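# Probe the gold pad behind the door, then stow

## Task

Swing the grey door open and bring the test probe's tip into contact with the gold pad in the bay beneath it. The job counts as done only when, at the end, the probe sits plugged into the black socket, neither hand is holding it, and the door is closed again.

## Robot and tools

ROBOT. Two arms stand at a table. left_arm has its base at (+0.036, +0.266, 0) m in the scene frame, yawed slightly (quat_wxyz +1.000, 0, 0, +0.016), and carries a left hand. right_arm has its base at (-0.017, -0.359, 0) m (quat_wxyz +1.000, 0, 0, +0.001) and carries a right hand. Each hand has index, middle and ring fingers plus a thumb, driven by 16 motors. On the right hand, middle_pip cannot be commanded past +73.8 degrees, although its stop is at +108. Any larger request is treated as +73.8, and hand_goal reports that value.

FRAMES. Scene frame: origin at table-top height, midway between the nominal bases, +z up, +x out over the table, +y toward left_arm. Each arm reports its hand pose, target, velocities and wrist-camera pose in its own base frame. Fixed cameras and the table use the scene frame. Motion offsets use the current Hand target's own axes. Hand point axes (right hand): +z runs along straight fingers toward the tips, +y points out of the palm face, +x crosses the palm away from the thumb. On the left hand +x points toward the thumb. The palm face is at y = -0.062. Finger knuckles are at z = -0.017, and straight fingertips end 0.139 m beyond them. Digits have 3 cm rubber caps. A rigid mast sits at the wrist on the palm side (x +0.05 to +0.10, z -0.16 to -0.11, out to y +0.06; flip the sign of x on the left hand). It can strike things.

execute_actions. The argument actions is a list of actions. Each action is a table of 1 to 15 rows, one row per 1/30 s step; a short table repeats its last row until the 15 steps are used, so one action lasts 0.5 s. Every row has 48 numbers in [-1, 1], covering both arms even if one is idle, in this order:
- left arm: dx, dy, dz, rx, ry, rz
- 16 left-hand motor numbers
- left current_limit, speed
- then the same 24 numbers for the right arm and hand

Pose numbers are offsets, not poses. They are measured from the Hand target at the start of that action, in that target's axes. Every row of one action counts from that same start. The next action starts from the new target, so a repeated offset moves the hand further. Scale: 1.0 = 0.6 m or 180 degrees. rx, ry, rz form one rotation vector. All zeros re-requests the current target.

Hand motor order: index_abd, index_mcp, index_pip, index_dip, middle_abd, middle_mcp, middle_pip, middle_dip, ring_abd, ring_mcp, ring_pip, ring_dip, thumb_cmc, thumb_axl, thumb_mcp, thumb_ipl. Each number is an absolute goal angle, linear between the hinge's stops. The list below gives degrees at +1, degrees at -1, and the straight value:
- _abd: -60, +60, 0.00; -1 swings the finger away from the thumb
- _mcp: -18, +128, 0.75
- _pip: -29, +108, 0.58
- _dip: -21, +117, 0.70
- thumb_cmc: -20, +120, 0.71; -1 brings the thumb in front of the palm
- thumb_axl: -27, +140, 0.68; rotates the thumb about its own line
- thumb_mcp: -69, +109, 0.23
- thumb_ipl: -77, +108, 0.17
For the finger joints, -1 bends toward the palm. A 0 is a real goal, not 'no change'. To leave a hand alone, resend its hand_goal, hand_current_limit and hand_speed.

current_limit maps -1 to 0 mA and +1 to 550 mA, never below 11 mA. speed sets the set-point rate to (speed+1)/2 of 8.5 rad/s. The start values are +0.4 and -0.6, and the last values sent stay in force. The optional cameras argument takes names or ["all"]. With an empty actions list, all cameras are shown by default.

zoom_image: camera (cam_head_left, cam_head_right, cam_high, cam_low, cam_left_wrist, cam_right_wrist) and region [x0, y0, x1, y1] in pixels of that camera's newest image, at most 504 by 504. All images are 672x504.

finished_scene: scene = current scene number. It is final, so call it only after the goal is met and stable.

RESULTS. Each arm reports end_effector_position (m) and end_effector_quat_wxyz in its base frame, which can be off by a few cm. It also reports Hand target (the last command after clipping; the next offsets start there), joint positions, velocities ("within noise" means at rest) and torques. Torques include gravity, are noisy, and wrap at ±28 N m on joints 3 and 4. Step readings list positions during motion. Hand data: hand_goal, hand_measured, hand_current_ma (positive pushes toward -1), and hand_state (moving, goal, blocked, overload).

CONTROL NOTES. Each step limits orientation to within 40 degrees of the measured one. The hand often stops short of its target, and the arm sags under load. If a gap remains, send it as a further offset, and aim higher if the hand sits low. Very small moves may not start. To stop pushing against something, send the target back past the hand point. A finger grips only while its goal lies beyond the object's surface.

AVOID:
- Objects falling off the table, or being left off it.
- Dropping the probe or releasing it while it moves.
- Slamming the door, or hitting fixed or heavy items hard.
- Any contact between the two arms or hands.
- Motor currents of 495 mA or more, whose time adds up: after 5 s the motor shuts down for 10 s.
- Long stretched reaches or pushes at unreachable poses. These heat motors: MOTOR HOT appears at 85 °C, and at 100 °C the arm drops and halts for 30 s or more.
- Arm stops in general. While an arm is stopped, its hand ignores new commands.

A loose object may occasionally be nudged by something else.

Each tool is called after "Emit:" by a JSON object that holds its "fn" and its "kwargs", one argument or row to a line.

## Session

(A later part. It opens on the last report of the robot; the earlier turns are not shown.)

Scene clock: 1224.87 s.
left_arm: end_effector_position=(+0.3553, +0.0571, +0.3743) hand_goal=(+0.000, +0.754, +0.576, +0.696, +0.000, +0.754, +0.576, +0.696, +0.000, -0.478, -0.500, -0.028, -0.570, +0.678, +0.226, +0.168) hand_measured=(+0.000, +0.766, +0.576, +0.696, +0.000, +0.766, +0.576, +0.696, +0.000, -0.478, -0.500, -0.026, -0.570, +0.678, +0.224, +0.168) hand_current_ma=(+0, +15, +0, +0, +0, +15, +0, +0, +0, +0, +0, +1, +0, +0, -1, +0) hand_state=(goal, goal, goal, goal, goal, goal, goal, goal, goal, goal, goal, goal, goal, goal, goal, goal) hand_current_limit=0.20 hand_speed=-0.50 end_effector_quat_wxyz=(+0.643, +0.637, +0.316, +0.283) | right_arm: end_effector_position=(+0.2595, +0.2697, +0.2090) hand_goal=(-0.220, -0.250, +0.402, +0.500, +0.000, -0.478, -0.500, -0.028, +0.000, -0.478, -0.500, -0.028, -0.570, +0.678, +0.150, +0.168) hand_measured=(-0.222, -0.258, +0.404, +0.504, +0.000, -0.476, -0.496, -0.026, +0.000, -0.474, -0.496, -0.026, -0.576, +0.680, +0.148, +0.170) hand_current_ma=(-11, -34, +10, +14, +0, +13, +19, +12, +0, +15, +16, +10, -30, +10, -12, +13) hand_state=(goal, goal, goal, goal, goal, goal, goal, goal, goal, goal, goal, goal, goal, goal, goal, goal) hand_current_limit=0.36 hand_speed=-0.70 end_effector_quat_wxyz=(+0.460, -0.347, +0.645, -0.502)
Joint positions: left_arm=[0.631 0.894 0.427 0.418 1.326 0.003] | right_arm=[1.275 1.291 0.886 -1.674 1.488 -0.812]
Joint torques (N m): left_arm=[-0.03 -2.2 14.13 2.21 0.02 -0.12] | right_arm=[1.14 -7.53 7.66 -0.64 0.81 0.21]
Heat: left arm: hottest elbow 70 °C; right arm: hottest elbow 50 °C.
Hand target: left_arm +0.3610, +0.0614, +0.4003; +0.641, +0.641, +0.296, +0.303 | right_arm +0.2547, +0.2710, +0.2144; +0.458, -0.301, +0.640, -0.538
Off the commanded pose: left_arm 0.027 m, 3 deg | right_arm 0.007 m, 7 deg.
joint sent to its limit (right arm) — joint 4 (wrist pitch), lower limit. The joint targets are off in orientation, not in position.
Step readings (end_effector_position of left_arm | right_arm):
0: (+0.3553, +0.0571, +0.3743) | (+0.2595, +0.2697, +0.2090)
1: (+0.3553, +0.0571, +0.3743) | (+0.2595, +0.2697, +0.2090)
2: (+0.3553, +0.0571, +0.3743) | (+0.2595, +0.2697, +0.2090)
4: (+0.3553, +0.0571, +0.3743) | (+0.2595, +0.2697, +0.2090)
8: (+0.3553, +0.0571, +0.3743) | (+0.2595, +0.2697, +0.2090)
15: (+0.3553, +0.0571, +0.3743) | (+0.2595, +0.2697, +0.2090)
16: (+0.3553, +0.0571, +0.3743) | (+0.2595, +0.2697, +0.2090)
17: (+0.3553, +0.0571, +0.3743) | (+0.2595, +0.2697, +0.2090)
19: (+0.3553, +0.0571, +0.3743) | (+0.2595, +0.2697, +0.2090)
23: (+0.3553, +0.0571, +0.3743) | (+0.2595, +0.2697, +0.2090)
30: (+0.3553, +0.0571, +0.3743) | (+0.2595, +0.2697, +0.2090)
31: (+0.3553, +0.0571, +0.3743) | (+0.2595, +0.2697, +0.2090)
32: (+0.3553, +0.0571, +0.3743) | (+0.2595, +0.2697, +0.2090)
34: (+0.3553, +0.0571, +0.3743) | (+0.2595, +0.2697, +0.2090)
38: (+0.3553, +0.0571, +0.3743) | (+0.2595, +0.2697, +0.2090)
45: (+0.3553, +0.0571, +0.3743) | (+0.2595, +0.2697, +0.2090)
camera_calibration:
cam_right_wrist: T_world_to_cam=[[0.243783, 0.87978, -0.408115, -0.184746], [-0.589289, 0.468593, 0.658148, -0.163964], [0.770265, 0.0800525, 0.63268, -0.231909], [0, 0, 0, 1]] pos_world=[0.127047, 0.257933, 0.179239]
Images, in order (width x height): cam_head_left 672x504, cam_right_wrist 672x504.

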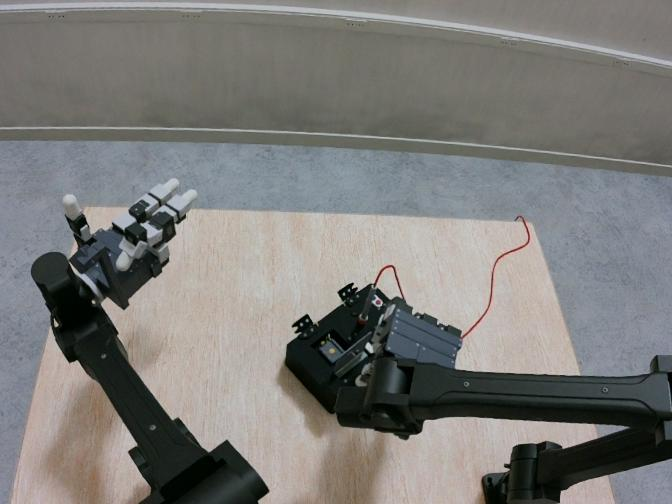

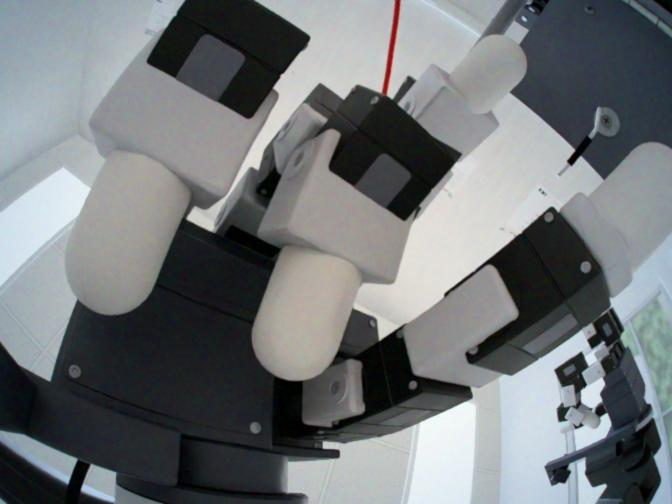

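Emit:
{"fn": "execute_actions", "kwargs": {
  "actions": [
    [[0,0,0,0,0,0,0,0.754,0.576,0.696,0,0.754,0.576,0.696,0,-0.479,-0.5,-0.029,-0.571,0.678,0.225,0.168,0.2,-0.5,0.0425,-0.0117,-0.0235,0,0,0,-0.1,-0.1,0.401,0.5,0,-0.479,-0.5,-0.029,0,-0.479,-0.5,-0.029,-0.571,0.678,0.15,0.168,0.36,-0.5]],
    [[0,0,0,0,0,0,0,0.754,0.576,0.696,0,0.754,0.576,0.696,0,-0.479,-0.5,-0.029,-0.571,0.678,0.225,0.168,0.2,-0.5,-0.002,-0.12,-0.0157,0,0,-0.02,-0.1,-0.1,0.401,0.5,0,-0.479,-0.5,-0.029,0,-0.479,-0.5,-0.029,-0.571,0.678,0.15,0.168,0.36,-0.5]],
    [[0,0,0,0,0,0,0,0.754,0.576,0.696,0,0.754,0.576,0.696,0,-0.479,-0.5,-0.029,-0.571,0.678,0.225,0.168,0.2,-0.5,-0.02,-0.115,0,0,0,-0.02,-0.1,-0.1,0.401,0.5,0,-0.479,-0.5,-0.029,0,-0.479,-0.5,-0.029,-0.571,0.678,0.15,0.168,0.36,-0.5]]
  ],
  "cameras": ["cam_head_left","cam_head_right","cam_low"]
}}

Scene clock: 1254.80 s.
left_arm: end_effector_position=(+0.3553, +0.0571, +0.3743) hand_goal=(+0.000, +0.754, +0.576, +0.696, +0.000, +0.754, +0.576, +0.696, +0.000, -0.478, -0.500, -0.028, -0.570, +0.678, +0.226, +0.168) hand_measured=(+0.000, +0.766, +0.576, +0.696, +0.000, +0.766, +0.576, +0.696, +0.000, -0.478, -0.500, -0.026, -0.570, +0.678, +0.224, +0.168) hand_current_ma=(+0, +15, +0, +0, +0, +15, +0, +0, +0, +0, +0, +1, +0, +0, -1, +0) hand_state=(goal, goal, goal, goal, goal, goal, goal, goal, goal, goal, goal, goal, goal, goal, goal, goal) hand_current_limit=0.20 hand_speed=-0.50 end_effector_quat_wxyz=(+0.643, +0.637, +0.316, +0.283) | right_arm: end_effector_position=(+0.2177, +0.2319, +0.3410) hand_goal=(-0.100, -0.100, +0.402, +0.500, +0.000, -0.478, -0.500, -0.028, +0.000, -0.478, -0.500, -0.028, -0.570, +0.678, +0.150, +0.168) hand_measured=(-0.104, -0.108, +0.404, +0.504, +0.000, -0.476, -0.496, -0.026, +0.000, -0.474, -0.496, -0.026, -0.574, +0.680, +0.148, +0.170) hand_current_ma=(-12, -43, +8, +13, +0, +13, +19, +12, +0, +15, +16, +10, -22, +10, -11, +12) hand_state=(goal, goal, goal, goal, goal, goal, goal, goal, goal, goal, goal, goal, goal, goal, goal, goal) hand_current_limit=0.36 hand_speed=-0.50 end_effector_quat_wxyz=(+0.464, -0.423, +0.603, -0.493)
Joint positions: left_arm=[0.631 0.894 0.427 0.418 1.326 0.003] | right_arm=[1.369 0.952 1.036 -1.677 1.486 -1.404]
Joint torques (N m): left_arm=[-0.09 -2.2 14.12 2.22 0.02 -0.12] | right_arm=[0.67 -2.49 11.85 0.14 1.11 -0.15]
Heat: left arm: hottest elbow 71 °C; right arm: hottest elbow 50 °C.
Hand target: left_arm +0.3610, +0.0614, +0.4003; +0.641, +0.641, +0.296, +0.303 | right_arm +0.2144, +0.2386, +0.3544; +0.423, -0.341, +0.620, -0.566
Off the commanded pose: left_arm 0.027 m, 3 deg | right_arm 0.015 m, 14 deg.
joint sent to its limit (right arm) — joint 4 (wrist pitch), lower limit. The joint targets are off in orientation, not in position.
Step readings (end_effector_position of left_arm | right_arm):
0: (+0.3553, +0.0571, +0.3743) | (+0.2595, +0.2697, +0.2090)
1: (+0.3553, +0.0571, +0.3743) | (+0.2593, +0.2696, +0.2090)
2: (+0.3553, +0.0571, +0.3743) | (+0.2581, +0.2685, +0.2082)
4: (+0.3553, +0.0571, +0.3743) | (+0.2518, +0.2635, +0.2059)
8: (+0.3553, +0.0571, +0.3743) | (+0.2405, +0.2544, +0.2072)
15: (+0.3553, +0.0571, +0.3743) | (+0.2366, +0.2539, +0.2127)
16: (+0.3553, +0.0571, +0.3743) | (+0.2362, +0.2537, +0.2127)
17: (+0.3553, +0.0571, +0.3743) | (+0.2355, +0.2523, +0.2133)
19: (+0.3553, +0.0571, +0.3743) | (+0.2328, +0.2467, +0.2206)
23: (+0.3553, +0.0571, +0.3743) | (+0.2273, +0.2378, +0.2514)
30: (+0.3553, +0.0571, +0.3743) | (+0.2205, +0.2351, +0.2724)
31: (+0.3553, +0.0571, +0.3743) | (+0.2198, +0.2348, +0.2723)
32: (+0.3553, +0.0571, +0.3743) | (+0.2194, +0.2342, +0.2735)
34: (+0.3553, +0.0571, +0.3743) | (+0.2197, +0.2353, +0.2845)
38: (+0.3553, +0.0571, +0.3743) | (+0.2209, +0.2382, +0.3230)
45: (+0.3553, +0.0571, +0.3743) | (+0.2191, +0.2338, +0.3420)
Images, in order (width x height): cam_head_left 672x504, cam_head_right 672x504, cam_low 672x504.

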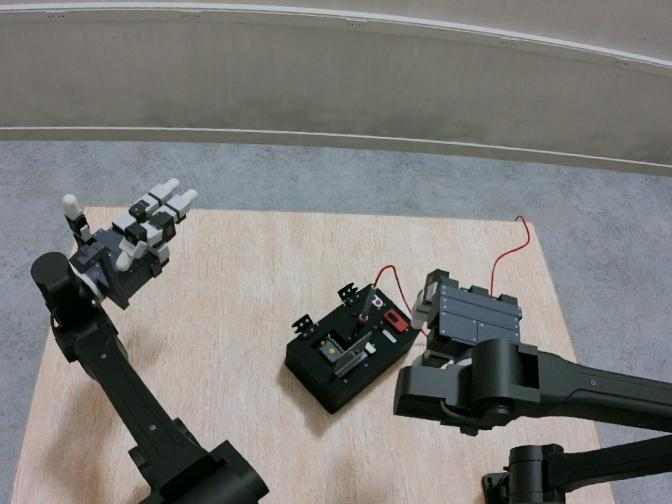

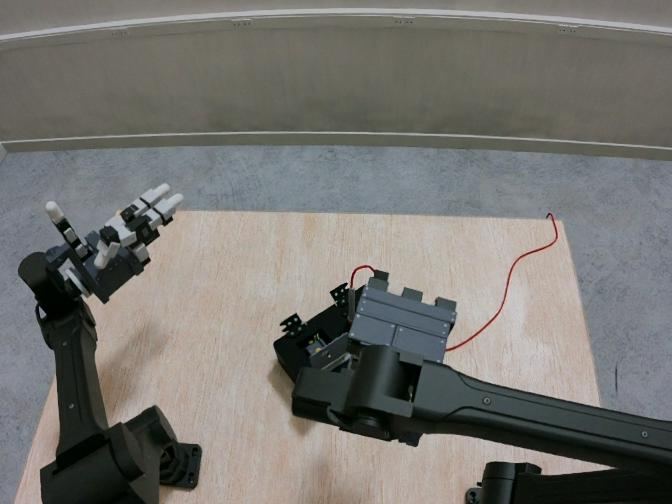

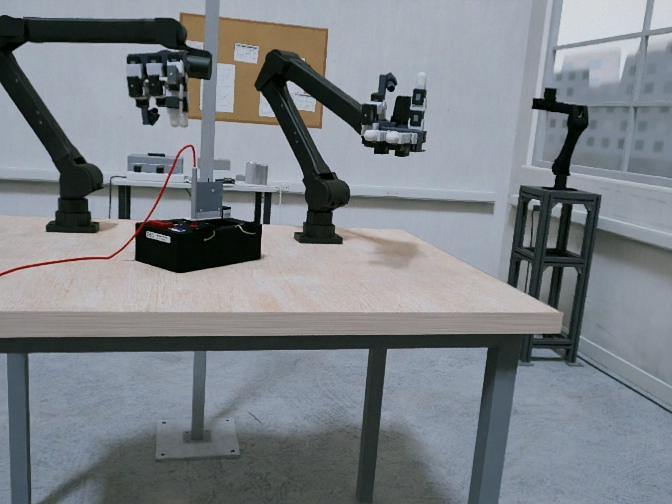

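Emit:
{"fn": "execute_actions", "kwargs": {
  "actions": [
    [[0,0,0,0,0,0,0,0.754,0.576,0.696,0,0.754,0.576,0.696,0,-0.479,-0.5,-0.029,-0.571,0.678,0.225,0.168,0.2,-0.5,0.0628,-0.009,0.102,0,0,0,-0.1,-0.1,0.401,0.5,0,-0.479,-0.5,-0.029,0,-0.479,-0.5,-0.029,-0.571,0.678,0.15,0.168,0.2,-0.5]],
    [[-0.132,0,-0.0287,0,-0.136,0,0.13,0.754,0.576,0.696,-0.13,0.754,0.576,0.696,0,-0.479,-0.5,-0.029,-0.571,0.678,0.225,0.168,0.3,-0.5,0.0628,-0.009,0.102,0,0,0,-0.1,-0.1,0.401,0.5,0,-0.479,-0.5,-0.029,0,-0.479,-0.5,-0.029,-0.571,0.678,0.15,0.168,0.2,-0.5]],
    [[-0.132,0,-0.0287,0,-0.136,0,0.13,0.754,0.576,0.696,-0.13,0.754,0.576,0.696,0,-0.479,-0.5,-0.029,-0.571,0.678,0.225,0.168,0.3,-0.5,0.0628,-0.009,0.102,0,0,0,-0.1,-0.1,0.401,0.5,0,-0.479,-0.5,-0.029,0,-0.479,-0.5,-0.029,-0.571,0.678,0.15,0.168,0.2,-0.5]]
  ],
  "cameras": ["cam_head_left","cam_head_right","cam_left_wrist"]
}}

Scene clock: 1304.67 s.
left_arm: end_effector_position=(+0.2218, -0.0122, +0.4033) hand_goal=(+0.130, +0.754, +0.576, +0.696, -0.130, +0.754, +0.576, +0.696, +0.000, -0.478, -0.500, -0.028, -0.570, +0.678, +0.226, +0.168) hand_measured=(+0.128, +0.766, +0.576, +0.696, -0.128, +0.766, +0.576, +0.696, +0.000, -0.478, -0.500, -0.026, -0.570, +0.678, +0.224, +0.168) hand_current_ma=(-1, +15, +0, +0, +1, +15, +0, +0, +0, +0, +0, +1, +0, +0, -1, +0) hand_state=(goal, goal, goal, goal, goal, goal, goal, goal, goal, goal, goal, goal, goal, goal, goal, goal) hand_current_limit=0.30 hand_speed=-0.50 end_effector_quat_wxyz=(+0.629, +0.661, +0.254, +0.321) | right_arm: end_effector_position=(+0.3241, +0.0570, +0.3381) hand_goal=(-0.100, -0.100, +0.402, +0.500, +0.000, -0.478, -0.500, -0.028, +0.000, -0.478, -0.500, -0.028, -0.570, +0.678, +0.150, +0.168) hand_measured=(-0.102, -0.108, +0.402, +0.502, +0.000, -0.478, -0.496, -0.026, +0.000, -0.476, -0.496, -0.026, -0.572, +0.680, +0.150, +0.170) hand_current_ma=(-7, -36, +3, +12, +0, +4, +19, +12, +0, +7, +16, +10, -13, +10, +0, +11) hand_state=(goal, goal, goal, goal, goal, goal, goal, goal, goal, goal, goal, goal, goal, goal, goal, goal) hand_current_limit=0.20 hand_speed=-0.50 end_effector_quat_wxyz=(+0.286, -0.219, +0.673, -0.646)
Joint positions: left_arm=[0.848 0.257 0.263 0.302 1.581 -0.201] | right_arm=[0.731 0.987 1.015 -1.646 1.569 -1.422]
Joint torques (N m): left_arm=[0.62 2.73 8.81 0.39 -0.45 -0.24] | right_arm=[-1.08 -2.49 12.75 1.01 1.14 -0.08]
Heat: left arm: hottest elbow 70 °C; right arm: hottest elbow 55 °C.
Hand target: left_arm +0.2182, -0.0070, +0.3988; +0.701, +0.710, +0.040, +0.061 | right_arm +0.3343, +0.0586, +0.3543; +0.423, -0.341, +0.620, -0.566
Off the commanded pose: left_arm 0.008 m, 47 deg; orientation clipped | right_arm 0.019 m, 24 deg.
joint sent to its limit (left arm) — joint 5 (wrist yaw), upper limit. The joint targets are off in position and orientation.
joint sent to its limit (right arm) — joint 5 (wrist yaw), upper limit. The joint targets are off in orientation, not in position.
Step readings (end_effector_position of left_arm | right_arm):
0: (+0.3553, +0.0571, +0.3743) | (+0.2177, +0.2318, +0.3410)
1: (+0.3553, +0.0571, +0.3743) | (+0.2178, +0.2318, +0.3413)
2: (+0.3553, +0.0571, +0.3743) | (+0.2197, +0.2304, +0.3427)
4: (+0.3553, +0.0571, +0.3743) | (+0.2280, +0.2223, +0.3464)
8: (+0.3553, +0.0571, +0.3743) | (+0.2461, +0.1947, +0.3513)
15: (+0.3553, +0.0571, +0.3743) | (+0.2531, +0.1832, +0.3540)
16: (+0.3545, +0.0558, +0.3744) | (+0.2535, +0.1827, +0.3541)
17: (+0.3502, +0.0505, +0.3748) | (+0.2552, +0.1803, +0.3540)
19: (+0.3362, +0.0350, +0.3797) | (+0.2639, +0.1657, +0.3527)
23: (+0.3120, +0.0146, +0.3974) | (+0.2803, +0.1324, +0.3505)
30: (+0.2975, +0.0065, +0.4062) | (+0.2869, +0.1176, +0.3507)
31: (+0.2974, +0.0069, +0.4054) | (+0.2873, +0.1168, +0.3507)
32: (+0.2958, +0.0070, +0.4036) | (+0.2887, +0.1143, +0.3504)
34: (+0.2830, +0.0030, +0.3982) | (+0.2959, +0.0985, +0.3494)
38: (+0.2475, -0.0143, +0.3994) | (+0.3100, +0.0629, +0.3453)
45: (+0.2224, -0.0179, +0.4057) | (+0.3223, +0.0564, +0.3358)
camera_calibration:
cam_left_wrist: T_world_to_cam=[[-0.472258, -0.547827, -0.690549, 0.344278], [-0.227118, 0.832588, -0.505187, 0.216199], [0.851698, -0.0817427, -0.517618, 0.144839], [0, 0, 0, 1]] pos_world=[0.0883316, 0.0204399, 0.421933]
Images, in order (width x height): cam_head_left 672x504, cam_head_right 672x504, cam_left_wrist 672x504.

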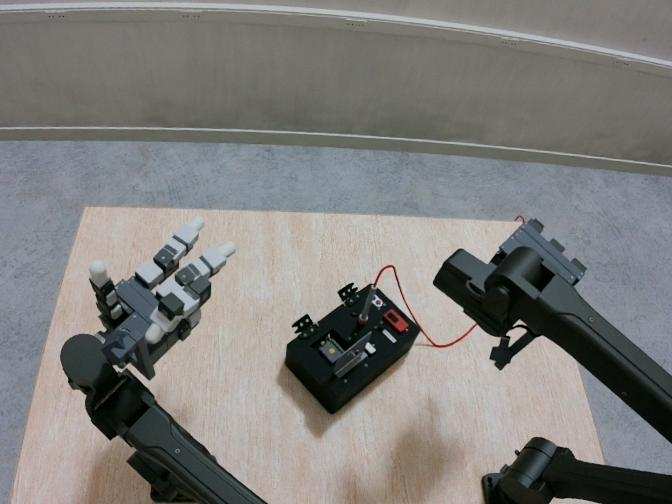

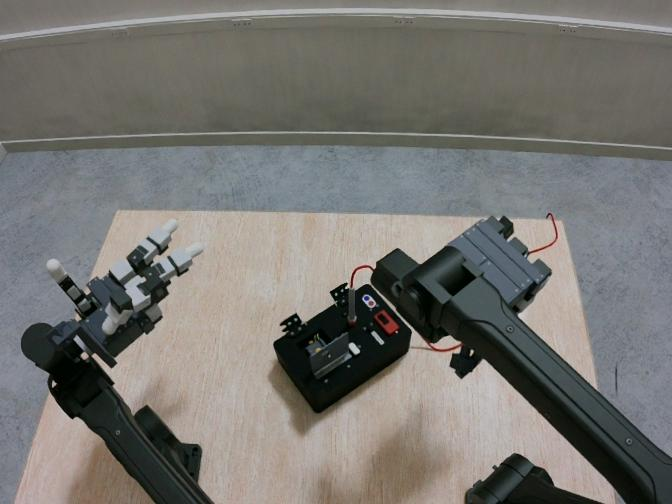

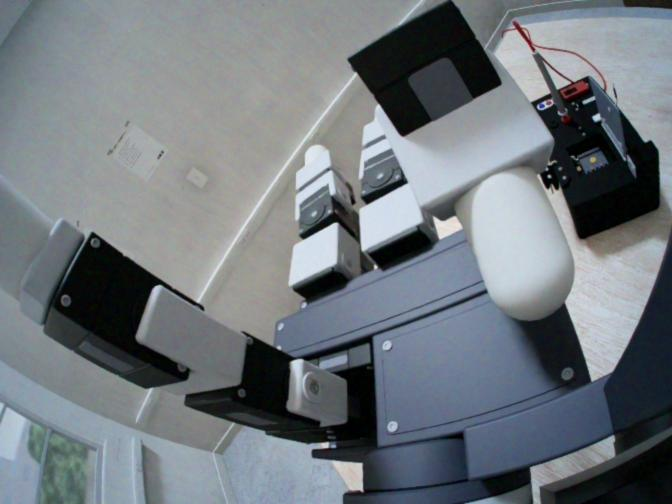

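Emit:
{"fn": "execute_actions", "kwargs": {
  "actions": [
    [[-0.002,0,0.1345,0,0,0,0.13,0.754,0.576,0.696,-0.13,0.754,0.576,0.696,0,-0.479,-0.5,-0.029,-0.571,0.678,0.225,0.168,0.3,-0.5,0,0,0,0,0,0,-0.1,-0.1,0.401,0.5,0,-0.479,-0.5,-0.029,0,-0.479,-0.5,-0.029,-0.571,0.678,0.15,0.168,0.2,-0.5]],
    [[0.0155,-0.0325,0.121,0,-0.0455,0,0.13,0.754,0.576,0.696,-0.13,0.754,0.576,0.696,0,-0.479,-0.5,-0.029,-0.571,0.678,0.225,0.168,0.3,-0.5,0,0,0,0,0,0,-0.1,-0.1,0.401,0.5,0,-0.479,-0.5,-0.029,0,-0.479,-0.5,-0.029,-0.571,0.678,0.15,0.168,0.2,-0.5]]
  ],
  "cameras": ["cam_head_left","cam_head_right"]
}}

Scene clock: 1327.20 s.
left_arm: end_effector_position=(+0.2458, -0.1548, +0.3527) hand_goal=(+0.130, +0.754, +0.576, +0.696, -0.130, +0.754, +0.576, +0.696, +0.000, -0.478, -0.500, -0.028, -0.570, +0.678, +0.226, +0.168) hand_measured=(+0.128, +0.766, +0.576, +0.696, -0.128, +0.766, +0.576, +0.696, +0.000, -0.480, -0.500, -0.026, -0.570, +0.678, +0.226, +0.168) hand_current_ma=(+0, +15, +0, +0, +1, +16, +0, +0, +0, -1, +0, +1, +0, +0, +0, +0) hand_state=(goal, goal, goal, goal, goal, goal, goal, goal, goal, goal, goal, goal, goal, goal, goal, goal) hand_current_limit=0.30 hand_speed=-0.50 end_effector_quat_wxyz=(+0.707, +0.706, +0.041, +0.009) | right_arm: end_effector_position=(+0.3242, +0.0567, +0.3381) hand_goal=(-0.100, -0.100, +0.402, +0.500, +0.000, -0.478, -0.500, -0.028, +0.000, -0.478, -0.500, -0.028, -0.570, +0.678, +0.150, +0.168) hand_measured=(-0.102, -0.108, +0.402, +0.502, +0.000, -0.478, -0.496, -0.026, +0.000, -0.476, -0.496, -0.026, -0.572, +0.680, +0.150, +0.170) hand_current_ma=(-7, -36, +3, +12, +0, +4, +19, +12, +0, +7, +16, +10, -13, +10, +0, +11) hand_state=(goal, goal, goal, goal, goal, goal, goal, goal, goal, goal, goal, goal, goal, goal, goal, goal) hand_current_limit=0.20 hand_speed=-0.50 end_effector_quat_wxyz=(+0.285, -0.219, +0.673, -0.646)
Joint positions: left_arm=[0.081 0.742 0.298 0.394 1.581 0.004] | right_arm=[0.73 0.987 1.015 -1.646 1.569 -1.422]
Joint torques (N m): left_arm=[-1.03 -0.15 13.67 1.85 -0.04 -0.02] | right_arm=[-0.5 -2.49 12.68 0.92 1.06 -0.07]
Heat: left arm: hottest elbow 62 °C; right arm: hottest elbow 58 °C.
Hand target: left_arm +0.2486, -0.1573, +0.3778; +0.702, +0.712, -0.010, +0.010 | right_arm +0.3343, +0.0587, +0.3543; +0.423, -0.341, +0.620, -0.566
Off the commanded pose: left_arm 0.025 m, 6 deg | right_arm 0.019 m, 24 deg.
joint sent to its limit (left arm) — joint 5 (wrist yaw), upper limit. The joint targets are off in orientation, not in position.
joint sent to its limit (right arm) — joint 5 (wrist yaw), upper limit. The joint targets are off in orientation, not in position.
Step readings (end_effector_position of left_arm | right_arm):
0: (+0.2218, -0.0122, +0.4033) | (+0.3241, +0.0570, +0.3381)
1: (+0.2218, -0.0123, +0.4033) | (+0.3241, +0.0570, +0.3381)
2: (+0.2218, -0.0139, +0.4032) | (+0.3241, +0.0570, +0.3381)
4: (+0.2195, -0.0283, +0.4029) | (+0.3241, +0.0570, +0.3381)
8: (+0.2090, -0.0665, +0.4030) | (+0.3242, +0.0567, +0.3381)
15: (+0.2257, -0.0833, +0.3868) | (+0.3242, +0.0567, +0.3381)
16: (+0.2287, -0.0835, +0.3843) | (+0.3242, +0.0567, +0.3381)
17: (+0.2306, -0.0860, +0.3820) | (+0.3242, +0.0567, +0.3381)
19: (+0.2324, -0.0991, +0.3764) | (+0.3242, +0.0567, +0.3381)
23: (+0.2329, -0.1321, +0.3607) | (+0.3242, +0.0567, +0.3381)
30: (+0.2488, -0.1514, +0.3432) | (+0.3242, +0.0567, +0.3381)
Images, in order (width x height): cam_head_left 672x504, cam_head_right 672x504.

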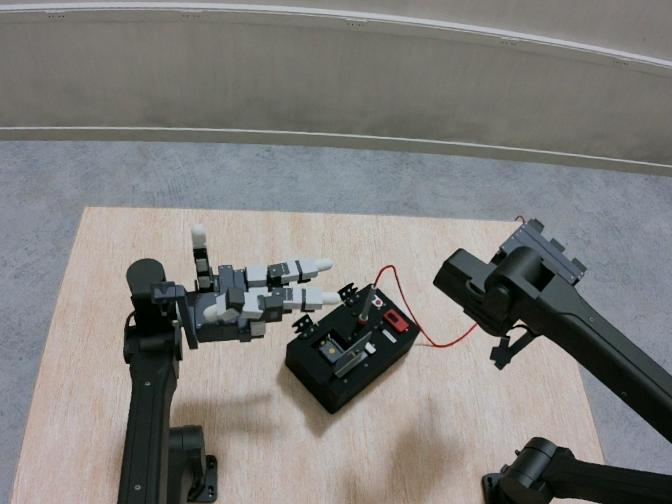

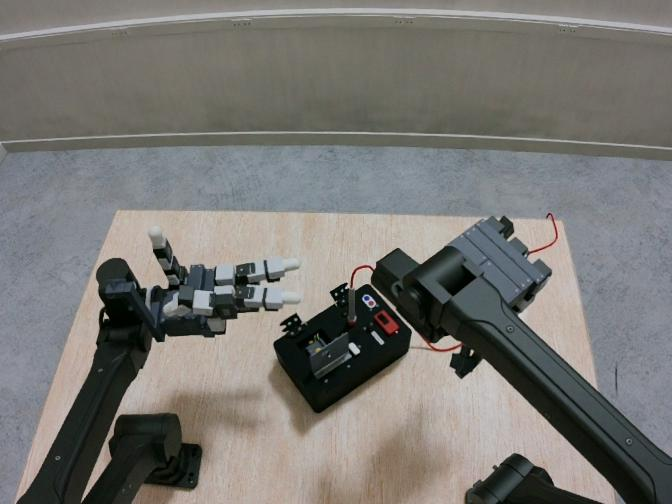

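Emit:
{"fn": "execute_actions", "kwargs": {
  "actions": [
    [[0.025,-0.117,0.042,0,0,0,0.13,0.754,0.576,0.696,-0.13,0.754,0.576,0.696,0,-0.479,-0.5,-0.029,-0.571,0.678,0.225,0.168,0.3,-0.5,0,0,0,0,0,0,-0.1,-0.1,0.401,0.5,0,-0.479,-0.5,-0.029,0,-0.479,-0.5,-0.029,-0.571,0.678,0.15,0.168,0.2,-0.5]],
    [[0.025,-0.117,0.042,0,0,0,0.13,0.754,0.576,0.696,-0.13,0.754,0.576,0.696,0,-0.479,-0.5,-0.029,-0.571,0.678,0.225,0.168,0.3,-0.5,0,0,0,0,0,0,-0.1,-0.1,0.401,0.5,0,-0.479,-0.5,-0.029,0,-0.479,-0.5,-0.029,-0.571,0.678,0.15,0.168,0.2,-0.5]]
  ],
  "cameras": ["cam_head_left","cam_head_right"]
}}

Emit:
{"fn": "zoom_image", "kwargs": {
  "camera": "cam_head_left",
  "region": [220, 220, 440, 420]
}}

Emit:
{"fn": "zoom_image", "kwargs": {
  "camera": "cam_head_right",
  "region": [220, 220, 440, 420]
}}

Scene clock: 1340.13 s.
left_arm: end_effector_position=(+0.2814, -0.2024, +0.2349) hand_goal=(+0.130, +0.754, +0.576, +0.696, -0.130, +0.754, +0.576, +0.696, +0.000, -0.478, -0.500, -0.028, -0.570, +0.678, +0.226, +0.168) hand_measured=(+0.128, +0.766, +0.576, +0.696, -0.128, +0.766, +0.576, +0.696, +0.000, -0.480, -0.500, -0.026, -0.570, +0.678, +0.226, +0.168) hand_current_ma=(+0, +15, +0, +0, +1, +16, +0, +0, +0, -1, +0, +1, +0, +0, +0, +0) hand_state=(goal, goal, goal, goal, goal, goal, goal, goal, goal, goal, goal, goal, goal, goal, goal, goal) hand_current_limit=0.30 hand_speed=-0.50 end_effector_quat_wxyz=(+0.693, +0.721, +0.000, +0.002) | right_arm: end_effector_position=(+0.3242, +0.0567, +0.3381) hand_goal=(-0.100, -0.100, +0.402, +0.500, +0.000, -0.478, -0.500, -0.028, +0.000, -0.478, -0.500, -0.028, -0.570, +0.678, +0.150, +0.168) hand_measured=(-0.102, -0.108, +0.402, +0.502, +0.000, -0.478, -0.496, -0.026, +0.000, -0.476, -0.496, -0.026, -0.572, +0.680, +0.150, +0.170) hand_current_ma=(-7, -36, +3, +12, +0, +4, +19, +12, +0, +7, +16, +10, -13, +10, +0, +11) hand_state=(goal, goal, goal, goal, goal, goal, goal, goal, goal, goal, goal, goal, goal, goal, goal, goal) hand_current_limit=0.20 hand_speed=-0.50 end_effector_quat_wxyz=(+0.285, -0.219, +0.673, -0.646)
Joint positions: left_arm=[-0.097 1.337 0.289 0.677 1.464 0.373] | right_arm=[0.73 0.987 1.015 -1.646 1.569 -1.422]
Joint torques (N m): left_arm=[-0.79 -4.78 6.65 2.07 0.33 -0.01] | right_arm=[-0.79 -2.67 12.72 0.88 1.13 -0.06]
Heat: left arm: hottest elbow 64 °C; right arm: hottest elbow 59 °C.
Hand target: left_arm +0.2828, -0.2055, +0.2376; +0.702, +0.713, -0.010, +0.010 | right_arm +0.3343, +0.0587, +0.3543; +0.423, -0.341, +0.620, -0.566
Off the commanded pose: left_arm 0.004 m, 2 deg | right_arm 0.019 m, 24 deg.
joint sent to its limit (right arm) — joint 5 (wrist yaw), upper limit. The joint targets are off in orientation, not in position.
Step readings (end_effector_position of left_arm | right_arm):
0: (+0.2457, -0.1548, +0.3527) | (+0.3242, +0.0567, +0.3381)
1: (+0.2458, -0.1549, +0.3526) | (+0.3242, +0.0567, +0.3381)
2: (+0.2460, -0.1563, +0.3518) | (+0.3242, +0.0567, +0.3381)
4: (+0.2506, -0.1610, +0.3447) | (+0.3242, +0.0567, +0.3381)
8: (+0.2666, -0.1730, +0.3153) | (+0.3242, +0.0567, +0.3381)
15: (+0.2688, -0.1785, +0.3023) | (+0.3242, +0.0567, +0.3381)
16: (+0.2684, -0.1787, +0.3024) | (+0.3242, +0.0567, +0.3381)
17: (+0.2690, -0.1802, +0.3009) | (+0.3242, +0.0567, +0.3381)
19: (+0.2743, -0.1848, +0.2904) | (+0.3242, +0.0567, +0.3381)
23: (+0.2841, -0.1963, +0.2484) | (+0.3242, +0.0567, +0.3381)
30: (+0.2832, -0.2022, +0.2321) | (+0.3242, +0.0567, +0.3381)
Images, in order (width x height): cam_head_left 672x504, cam_head_right 672x504.

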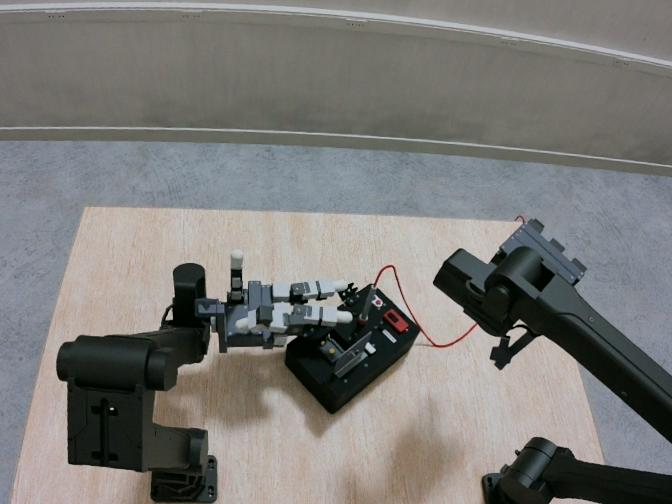

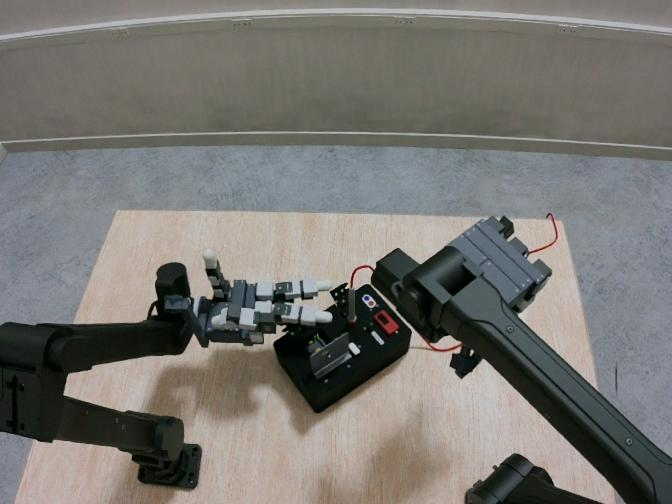

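Scaled by 2.291 from the camera's 672x504 image, which has a finer 960x720 frame.

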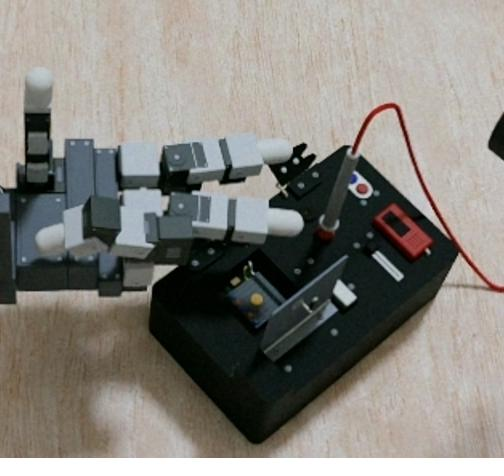

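Scaled by 2.291 from the camera's 672x504 image, which has a finer 960x720 frame.

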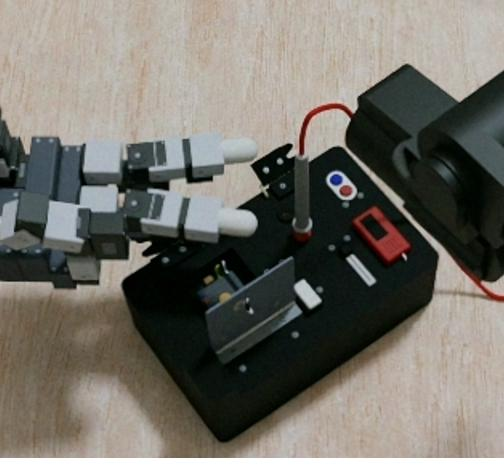

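Emit:
{"fn": "execute_actions", "kwargs": {
  "actions": [
    [[-0.006,-0.006,0.085,0,0,0,0.13,0.754,0.576,0.696,-0.13,0.754,0.576,0.696,0,-0.479,-0.5,-0.029,-0.571,0.678,0.225,0.168,0.3,-0.5,0.1065,-0.015,0.0855,0,0,0,-0.1,-0.1,0.401,0.5,0,-0.479,-0.5,-0.029,0,-0.479,-0.5,-0.029,-0.571,0.678,0.15,0.168,0.2,-0.5]]
  ],
  "cameras": ["cam_head_left","cam_head_right"]
}}

Emit:
{"fn": "zoom_image", "kwargs": {
  "camera": "cam_head_left",
  "region": [220, 220, 440, 420]
}}

Emit:
{"fn": "zoom_image", "kwargs": {
  "camera": "cam_head_right",
  "region": [220, 220, 440, 420]
}}

Scene clock: 1357.40 s.
left_arm: end_effector_position=(+0.2781, -0.2529, +0.2326) hand_goal=(+0.130, +0.754, +0.576, +0.696, -0.130, +0.754, +0.576, +0.696, +0.000, -0.478, -0.500, -0.028, -0.570, +0.678, +0.226, +0.168) hand_measured=(+0.128, +0.766, +0.576, +0.696, -0.128, +0.766, +0.576, +0.696, +0.000, -0.478, -0.500, -0.026, -0.570, +0.678, +0.226, +0.168) hand_current_ma=(+0, +15, +0, +0, +1, +16, +0, +0, +0, +0, +0, +1, +0, +0, +0, +0) hand_state=(goal, goal, goal, goal, goal, goal, goal, goal, goal, goal, goal, goal, goal, goal, goal, goal) hand_current_limit=0.30 hand_speed=-0.50 end_effector_quat_wxyz=(+0.691, +0.722, -0.009, +0.009) | right_arm: end_effector_position=(+0.3435, -0.0206, +0.3388) hand_goal=(-0.100, -0.100, +0.402, +0.500, +0.000, -0.478, -0.500, -0.028, +0.000, -0.478, -0.500, -0.028, -0.570, +0.678, +0.150, +0.168) hand_measured=(-0.102, -0.106, +0.402, +0.502, +0.000, -0.476, -0.496, -0.026, +0.000, -0.476, -0.496, -0.026, -0.572, +0.680, +0.150, +0.170) hand_current_ma=(-7, -33, +3, +12, +0, +5, +19, +12, +0, +7, +16, +10, -12, +10, +0, +11) hand_state=(goal, goal, goal, goal, goal, goal, goal, goal, goal, goal, goal, goal, goal, goal, goal, goal) hand_current_limit=0.20 hand_speed=-0.50 end_effector_quat_wxyz=(+0.201, -0.128, +0.696, -0.677)
Joint positions: left_arm=[-0.284 1.437 0.289 0.993 1.284 0.175] | right_arm=[0.47 1.034 1.045 -1.624 1.569 -1.422]
Joint torques (N m): left_arm=[-1.14 -5.77 5.57 2.29 -0.07 -0.17] | right_arm=[-0.79 -2.78 12.64 0.84 1.12 -0.03]
Heat: left arm: hottest elbow 59 °C; right arm: hottest elbow 60 °C.
Hand target: left_arm +0.2792, -0.2564, +0.2331; +0.702, +0.712, -0.010, +0.010 | right_arm +0.3543, -0.0213, +0.3544; +0.423, -0.341, +0.620, -0.566
Off the commanded pose: left_arm 0.004 m, 2 deg | right_arm 0.019 m, 39 deg.
joint sent to its limit (right arm) — joint 5 (wrist yaw), upper limit. The joint targets are off in orientation, not in position.
Step readings (end_effector_position of left_arm | right_arm):
0: (+0.2814, -0.2024, +0.2349) | (+0.3242, +0.0567, +0.3381)
1: (+0.2816, -0.2027, +0.2348) | (+0.3242, +0.0564, +0.3381)
2: (+0.2837, -0.2053, +0.2335) | (+0.3249, +0.0527, +0.3381)
4: (+0.2837, -0.2168, +0.2316) | (+0.3275, +0.0344, +0.3381)
8: (+0.2711, -0.2437, +0.2317) | (+0.3302, -0.0109, +0.3385)
15: (+0.2742, -0.2523, +0.2305) | (+0.3413, -0.0207, +0.3392)
Images, in order (width x height): cam_head_left 672x504, cam_head_right 672x504.

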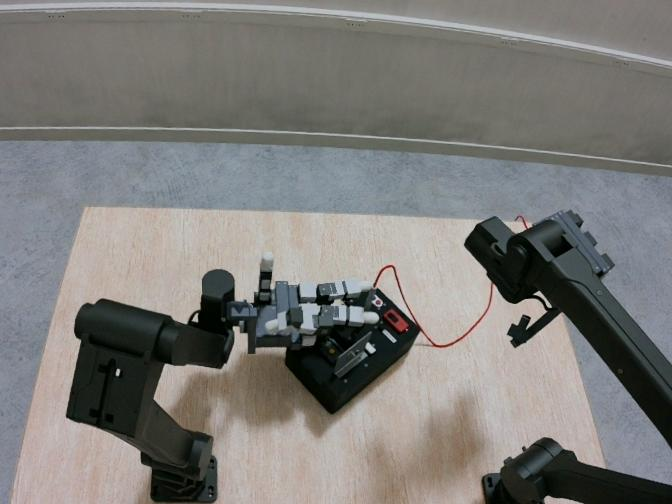

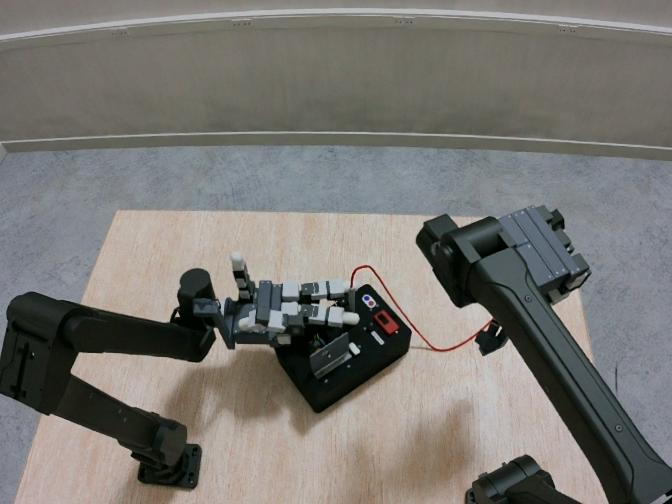

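Scaled by 2.291 from the camera's 672x504 image, which has a finer 960x720 frame.

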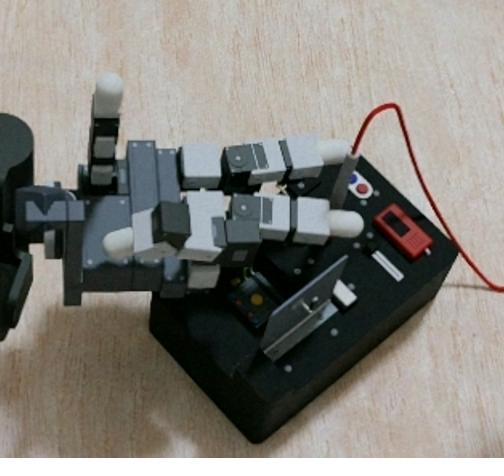

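Scaled by 2.291 from the camera's 672x504 image, which has a finer 960x720 frame.

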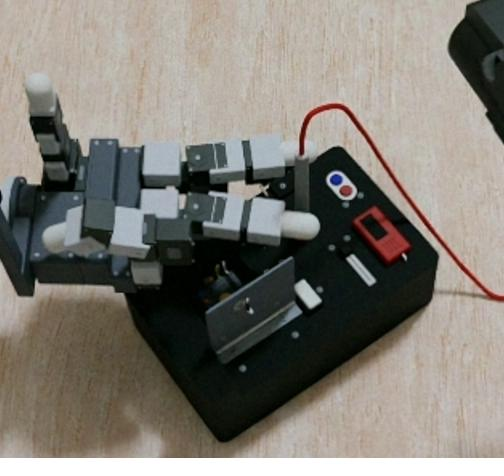

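Emit:
{"fn": "execute_actions", "kwargs": {
  "actions": [
    [[-0.004,-0.011,0.112,0,0,0,0.13,0.754,0.576,0.696,-0.13,0.754,0.576,0.696,0,-0.479,-0.5,-0.029,-0.571,0.678,0.225,0.168,0.3,-0.5,0,0,0,0,0,0,-0.1,-0.1,0.401,0.5,0,-0.479,-0.5,-0.029,0,-0.479,-0.5,-0.029,-0.571,0.678,0.15,0.168,0.2,-0.5]]
  ],
  "cameras": ["cam_head_left","cam_head_right","cam_low"]
}}

Emit:
{"fn": "zoom_image", "kwargs": {
  "camera": "cam_head_left",
  "region": [280, 240, 440, 390]
}}

Emit:
{"fn": "zoom_image", "kwargs": {
  "camera": "cam_head_right",
  "region": [280, 240, 440, 390]
}}

Emit:
{"fn": "zoom_image", "kwargs": {
  "camera": "cam_low",
  "region": [120, 100, 320, 290]
}}

Scene clock: 1370.93 s.
left_arm: end_effector_position=(+0.2716, -0.3166, +0.2180) hand_goal=(+0.130, +0.754, +0.576, +0.696, -0.130, +0.754, +0.576, +0.696, +0.000, -0.478, -0.500, -0.028, -0.570, +0.678, +0.226, +0.168) hand_measured=(+0.134, +0.764, +0.576, +0.696, -0.130, +0.766, +0.576, +0.696, +0.000, -0.480, -0.500, -0.026, -0.570, +0.678, +0.226, +0.168) hand_current_ma=(+2, +12, +0, +0, +0, +15, +0, +0, +0, -1, +0, +1, +0, +0, +0, +0) hand_state=(goal, goal, goal, goal, goal, goal, goal, goal, goal, goal, goal, goal, goal, goal, goal, goal) hand_current_limit=0.30 hand_speed=-0.50 end_effector_quat_wxyz=(+0.694, +0.720, +0.000, +0.004) | right_arm: end_effector_position=(+0.3435, -0.0208, +0.3388) hand_goal=(-0.100, -0.100, +0.402, +0.500, +0.000, -0.478, -0.500, -0.028, +0.000, -0.478, -0.500, -0.028, -0.570, +0.678, +0.150, +0.168) hand_measured=(-0.102, -0.106, +0.402, +0.502, +0.000, -0.476, -0.496, -0.026, +0.000, -0.476, -0.496, -0.026, -0.572, +0.680, +0.150, +0.170) hand_current_ma=(-7, -33, +3, +12, +0, +5, +19, +12, +0, +7, +16, +10, -12, +10, +0, +11) hand_state=(goal, goal, goal, goal, goal, goal, goal, goal, goal, goal, goal, goal, goal, goal, goal, goal) hand_current_limit=0.20 hand_speed=-0.50 end_effector_quat_wxyz=(+0.201, -0.127, +0.696, -0.677)
Joint positions: left_arm=[-0.512 1.581 0.323 1.183 1.051 0.071] | right_arm=[0.469 1.034 1.045 -1.624 1.569 -1.422]
Joint torques (N m): left_arm=[-1.14 -7.3 6.97 2.56 -0.15 -0.18] | right_arm=[-0.67 -2.43 12.7 0.94 1.06 -0.07]
Heat: left arm: hottest elbow 55 °C; right arm: hottest elbow 63 °C.
Hand target: left_arm +0.2771, -0.3236, +0.2254; +0.702, +0.712, -0.010, +0.010 | right_arm +0.3543, -0.0214, +0.3544; +0.423, -0.341, +0.620, -0.566
Off the commanded pose: left_arm 0.012 m, 2 deg | right_arm 0.019 m, 39 deg.
joint sent to its limit (right arm) — joint 5 (wrist yaw), upper limit. The joint targets are off in orientation, not in position.
Step readings (end_effector_position of left_arm | right_arm):
0: (+0.2781, -0.2529, +0.2326) | (+0.3435, -0.0206, +0.3388)
1: (+0.2789, -0.2532, +0.2324) | (+0.3435, -0.0206, +0.3388)
2: (+0.2817, -0.2556, +0.2316) | (+0.3435, -0.0206, +0.3388)
4: (+0.2822, -0.2699, +0.2283) | (+0.3435, -0.0206, +0.3388)
8: (+0.2657, -0.3034, +0.2201) | (+0.3435, -0.0207, +0.3388)
15: (+0.2715, -0.3157, +0.2167) | (+0.3435, -0.0208, +0.3388)
Images, in order (width x height): cam_head_left 672x504, cam_head_right 672x504, cam_low 672x504.

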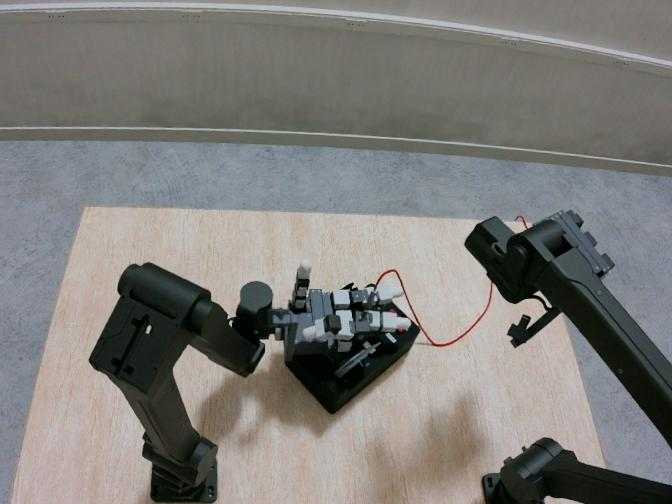

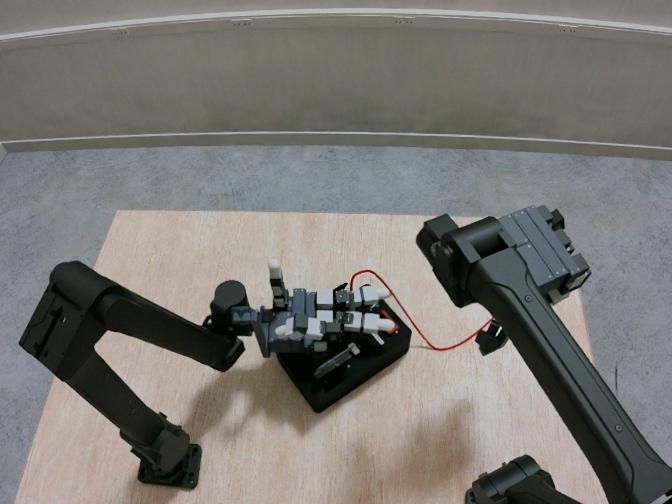

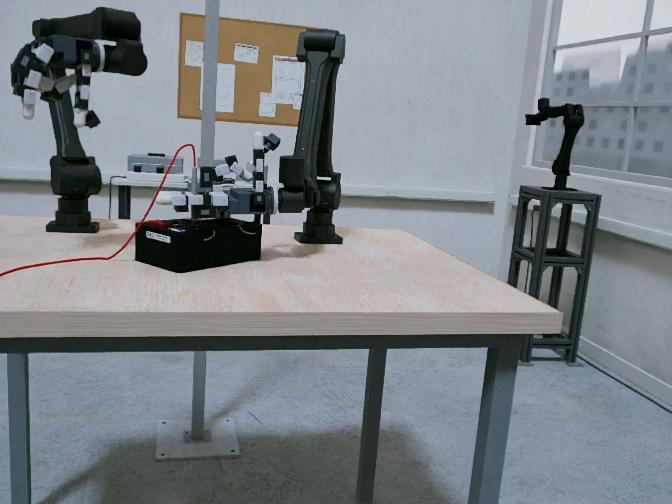

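Scaled by 3.150 from the camera's 672x504 image, which has a finer 960x720 frame.

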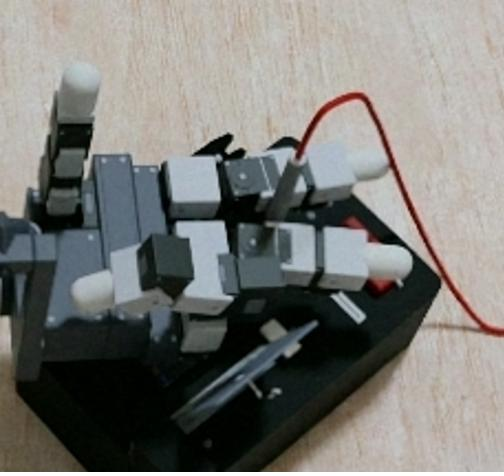

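Scaled by 3.150 from the camera's 672x504 image, which has a finer 960x720 frame.

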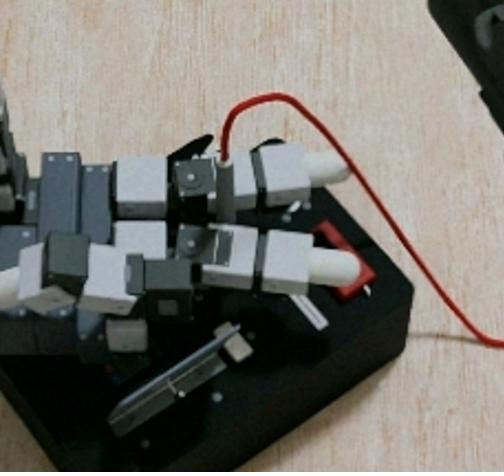

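Scaled by 2.520 from the camera's 672x504 image, which has a finer 960x720 frame.

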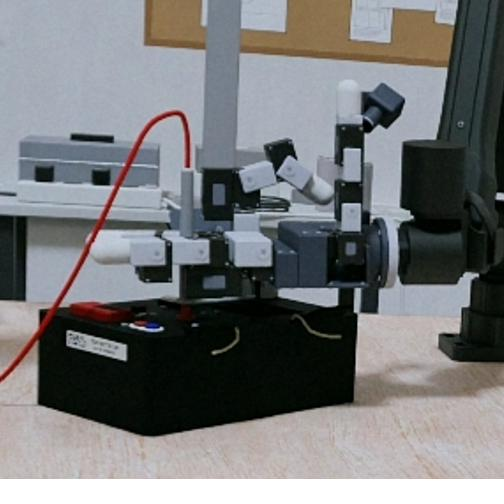

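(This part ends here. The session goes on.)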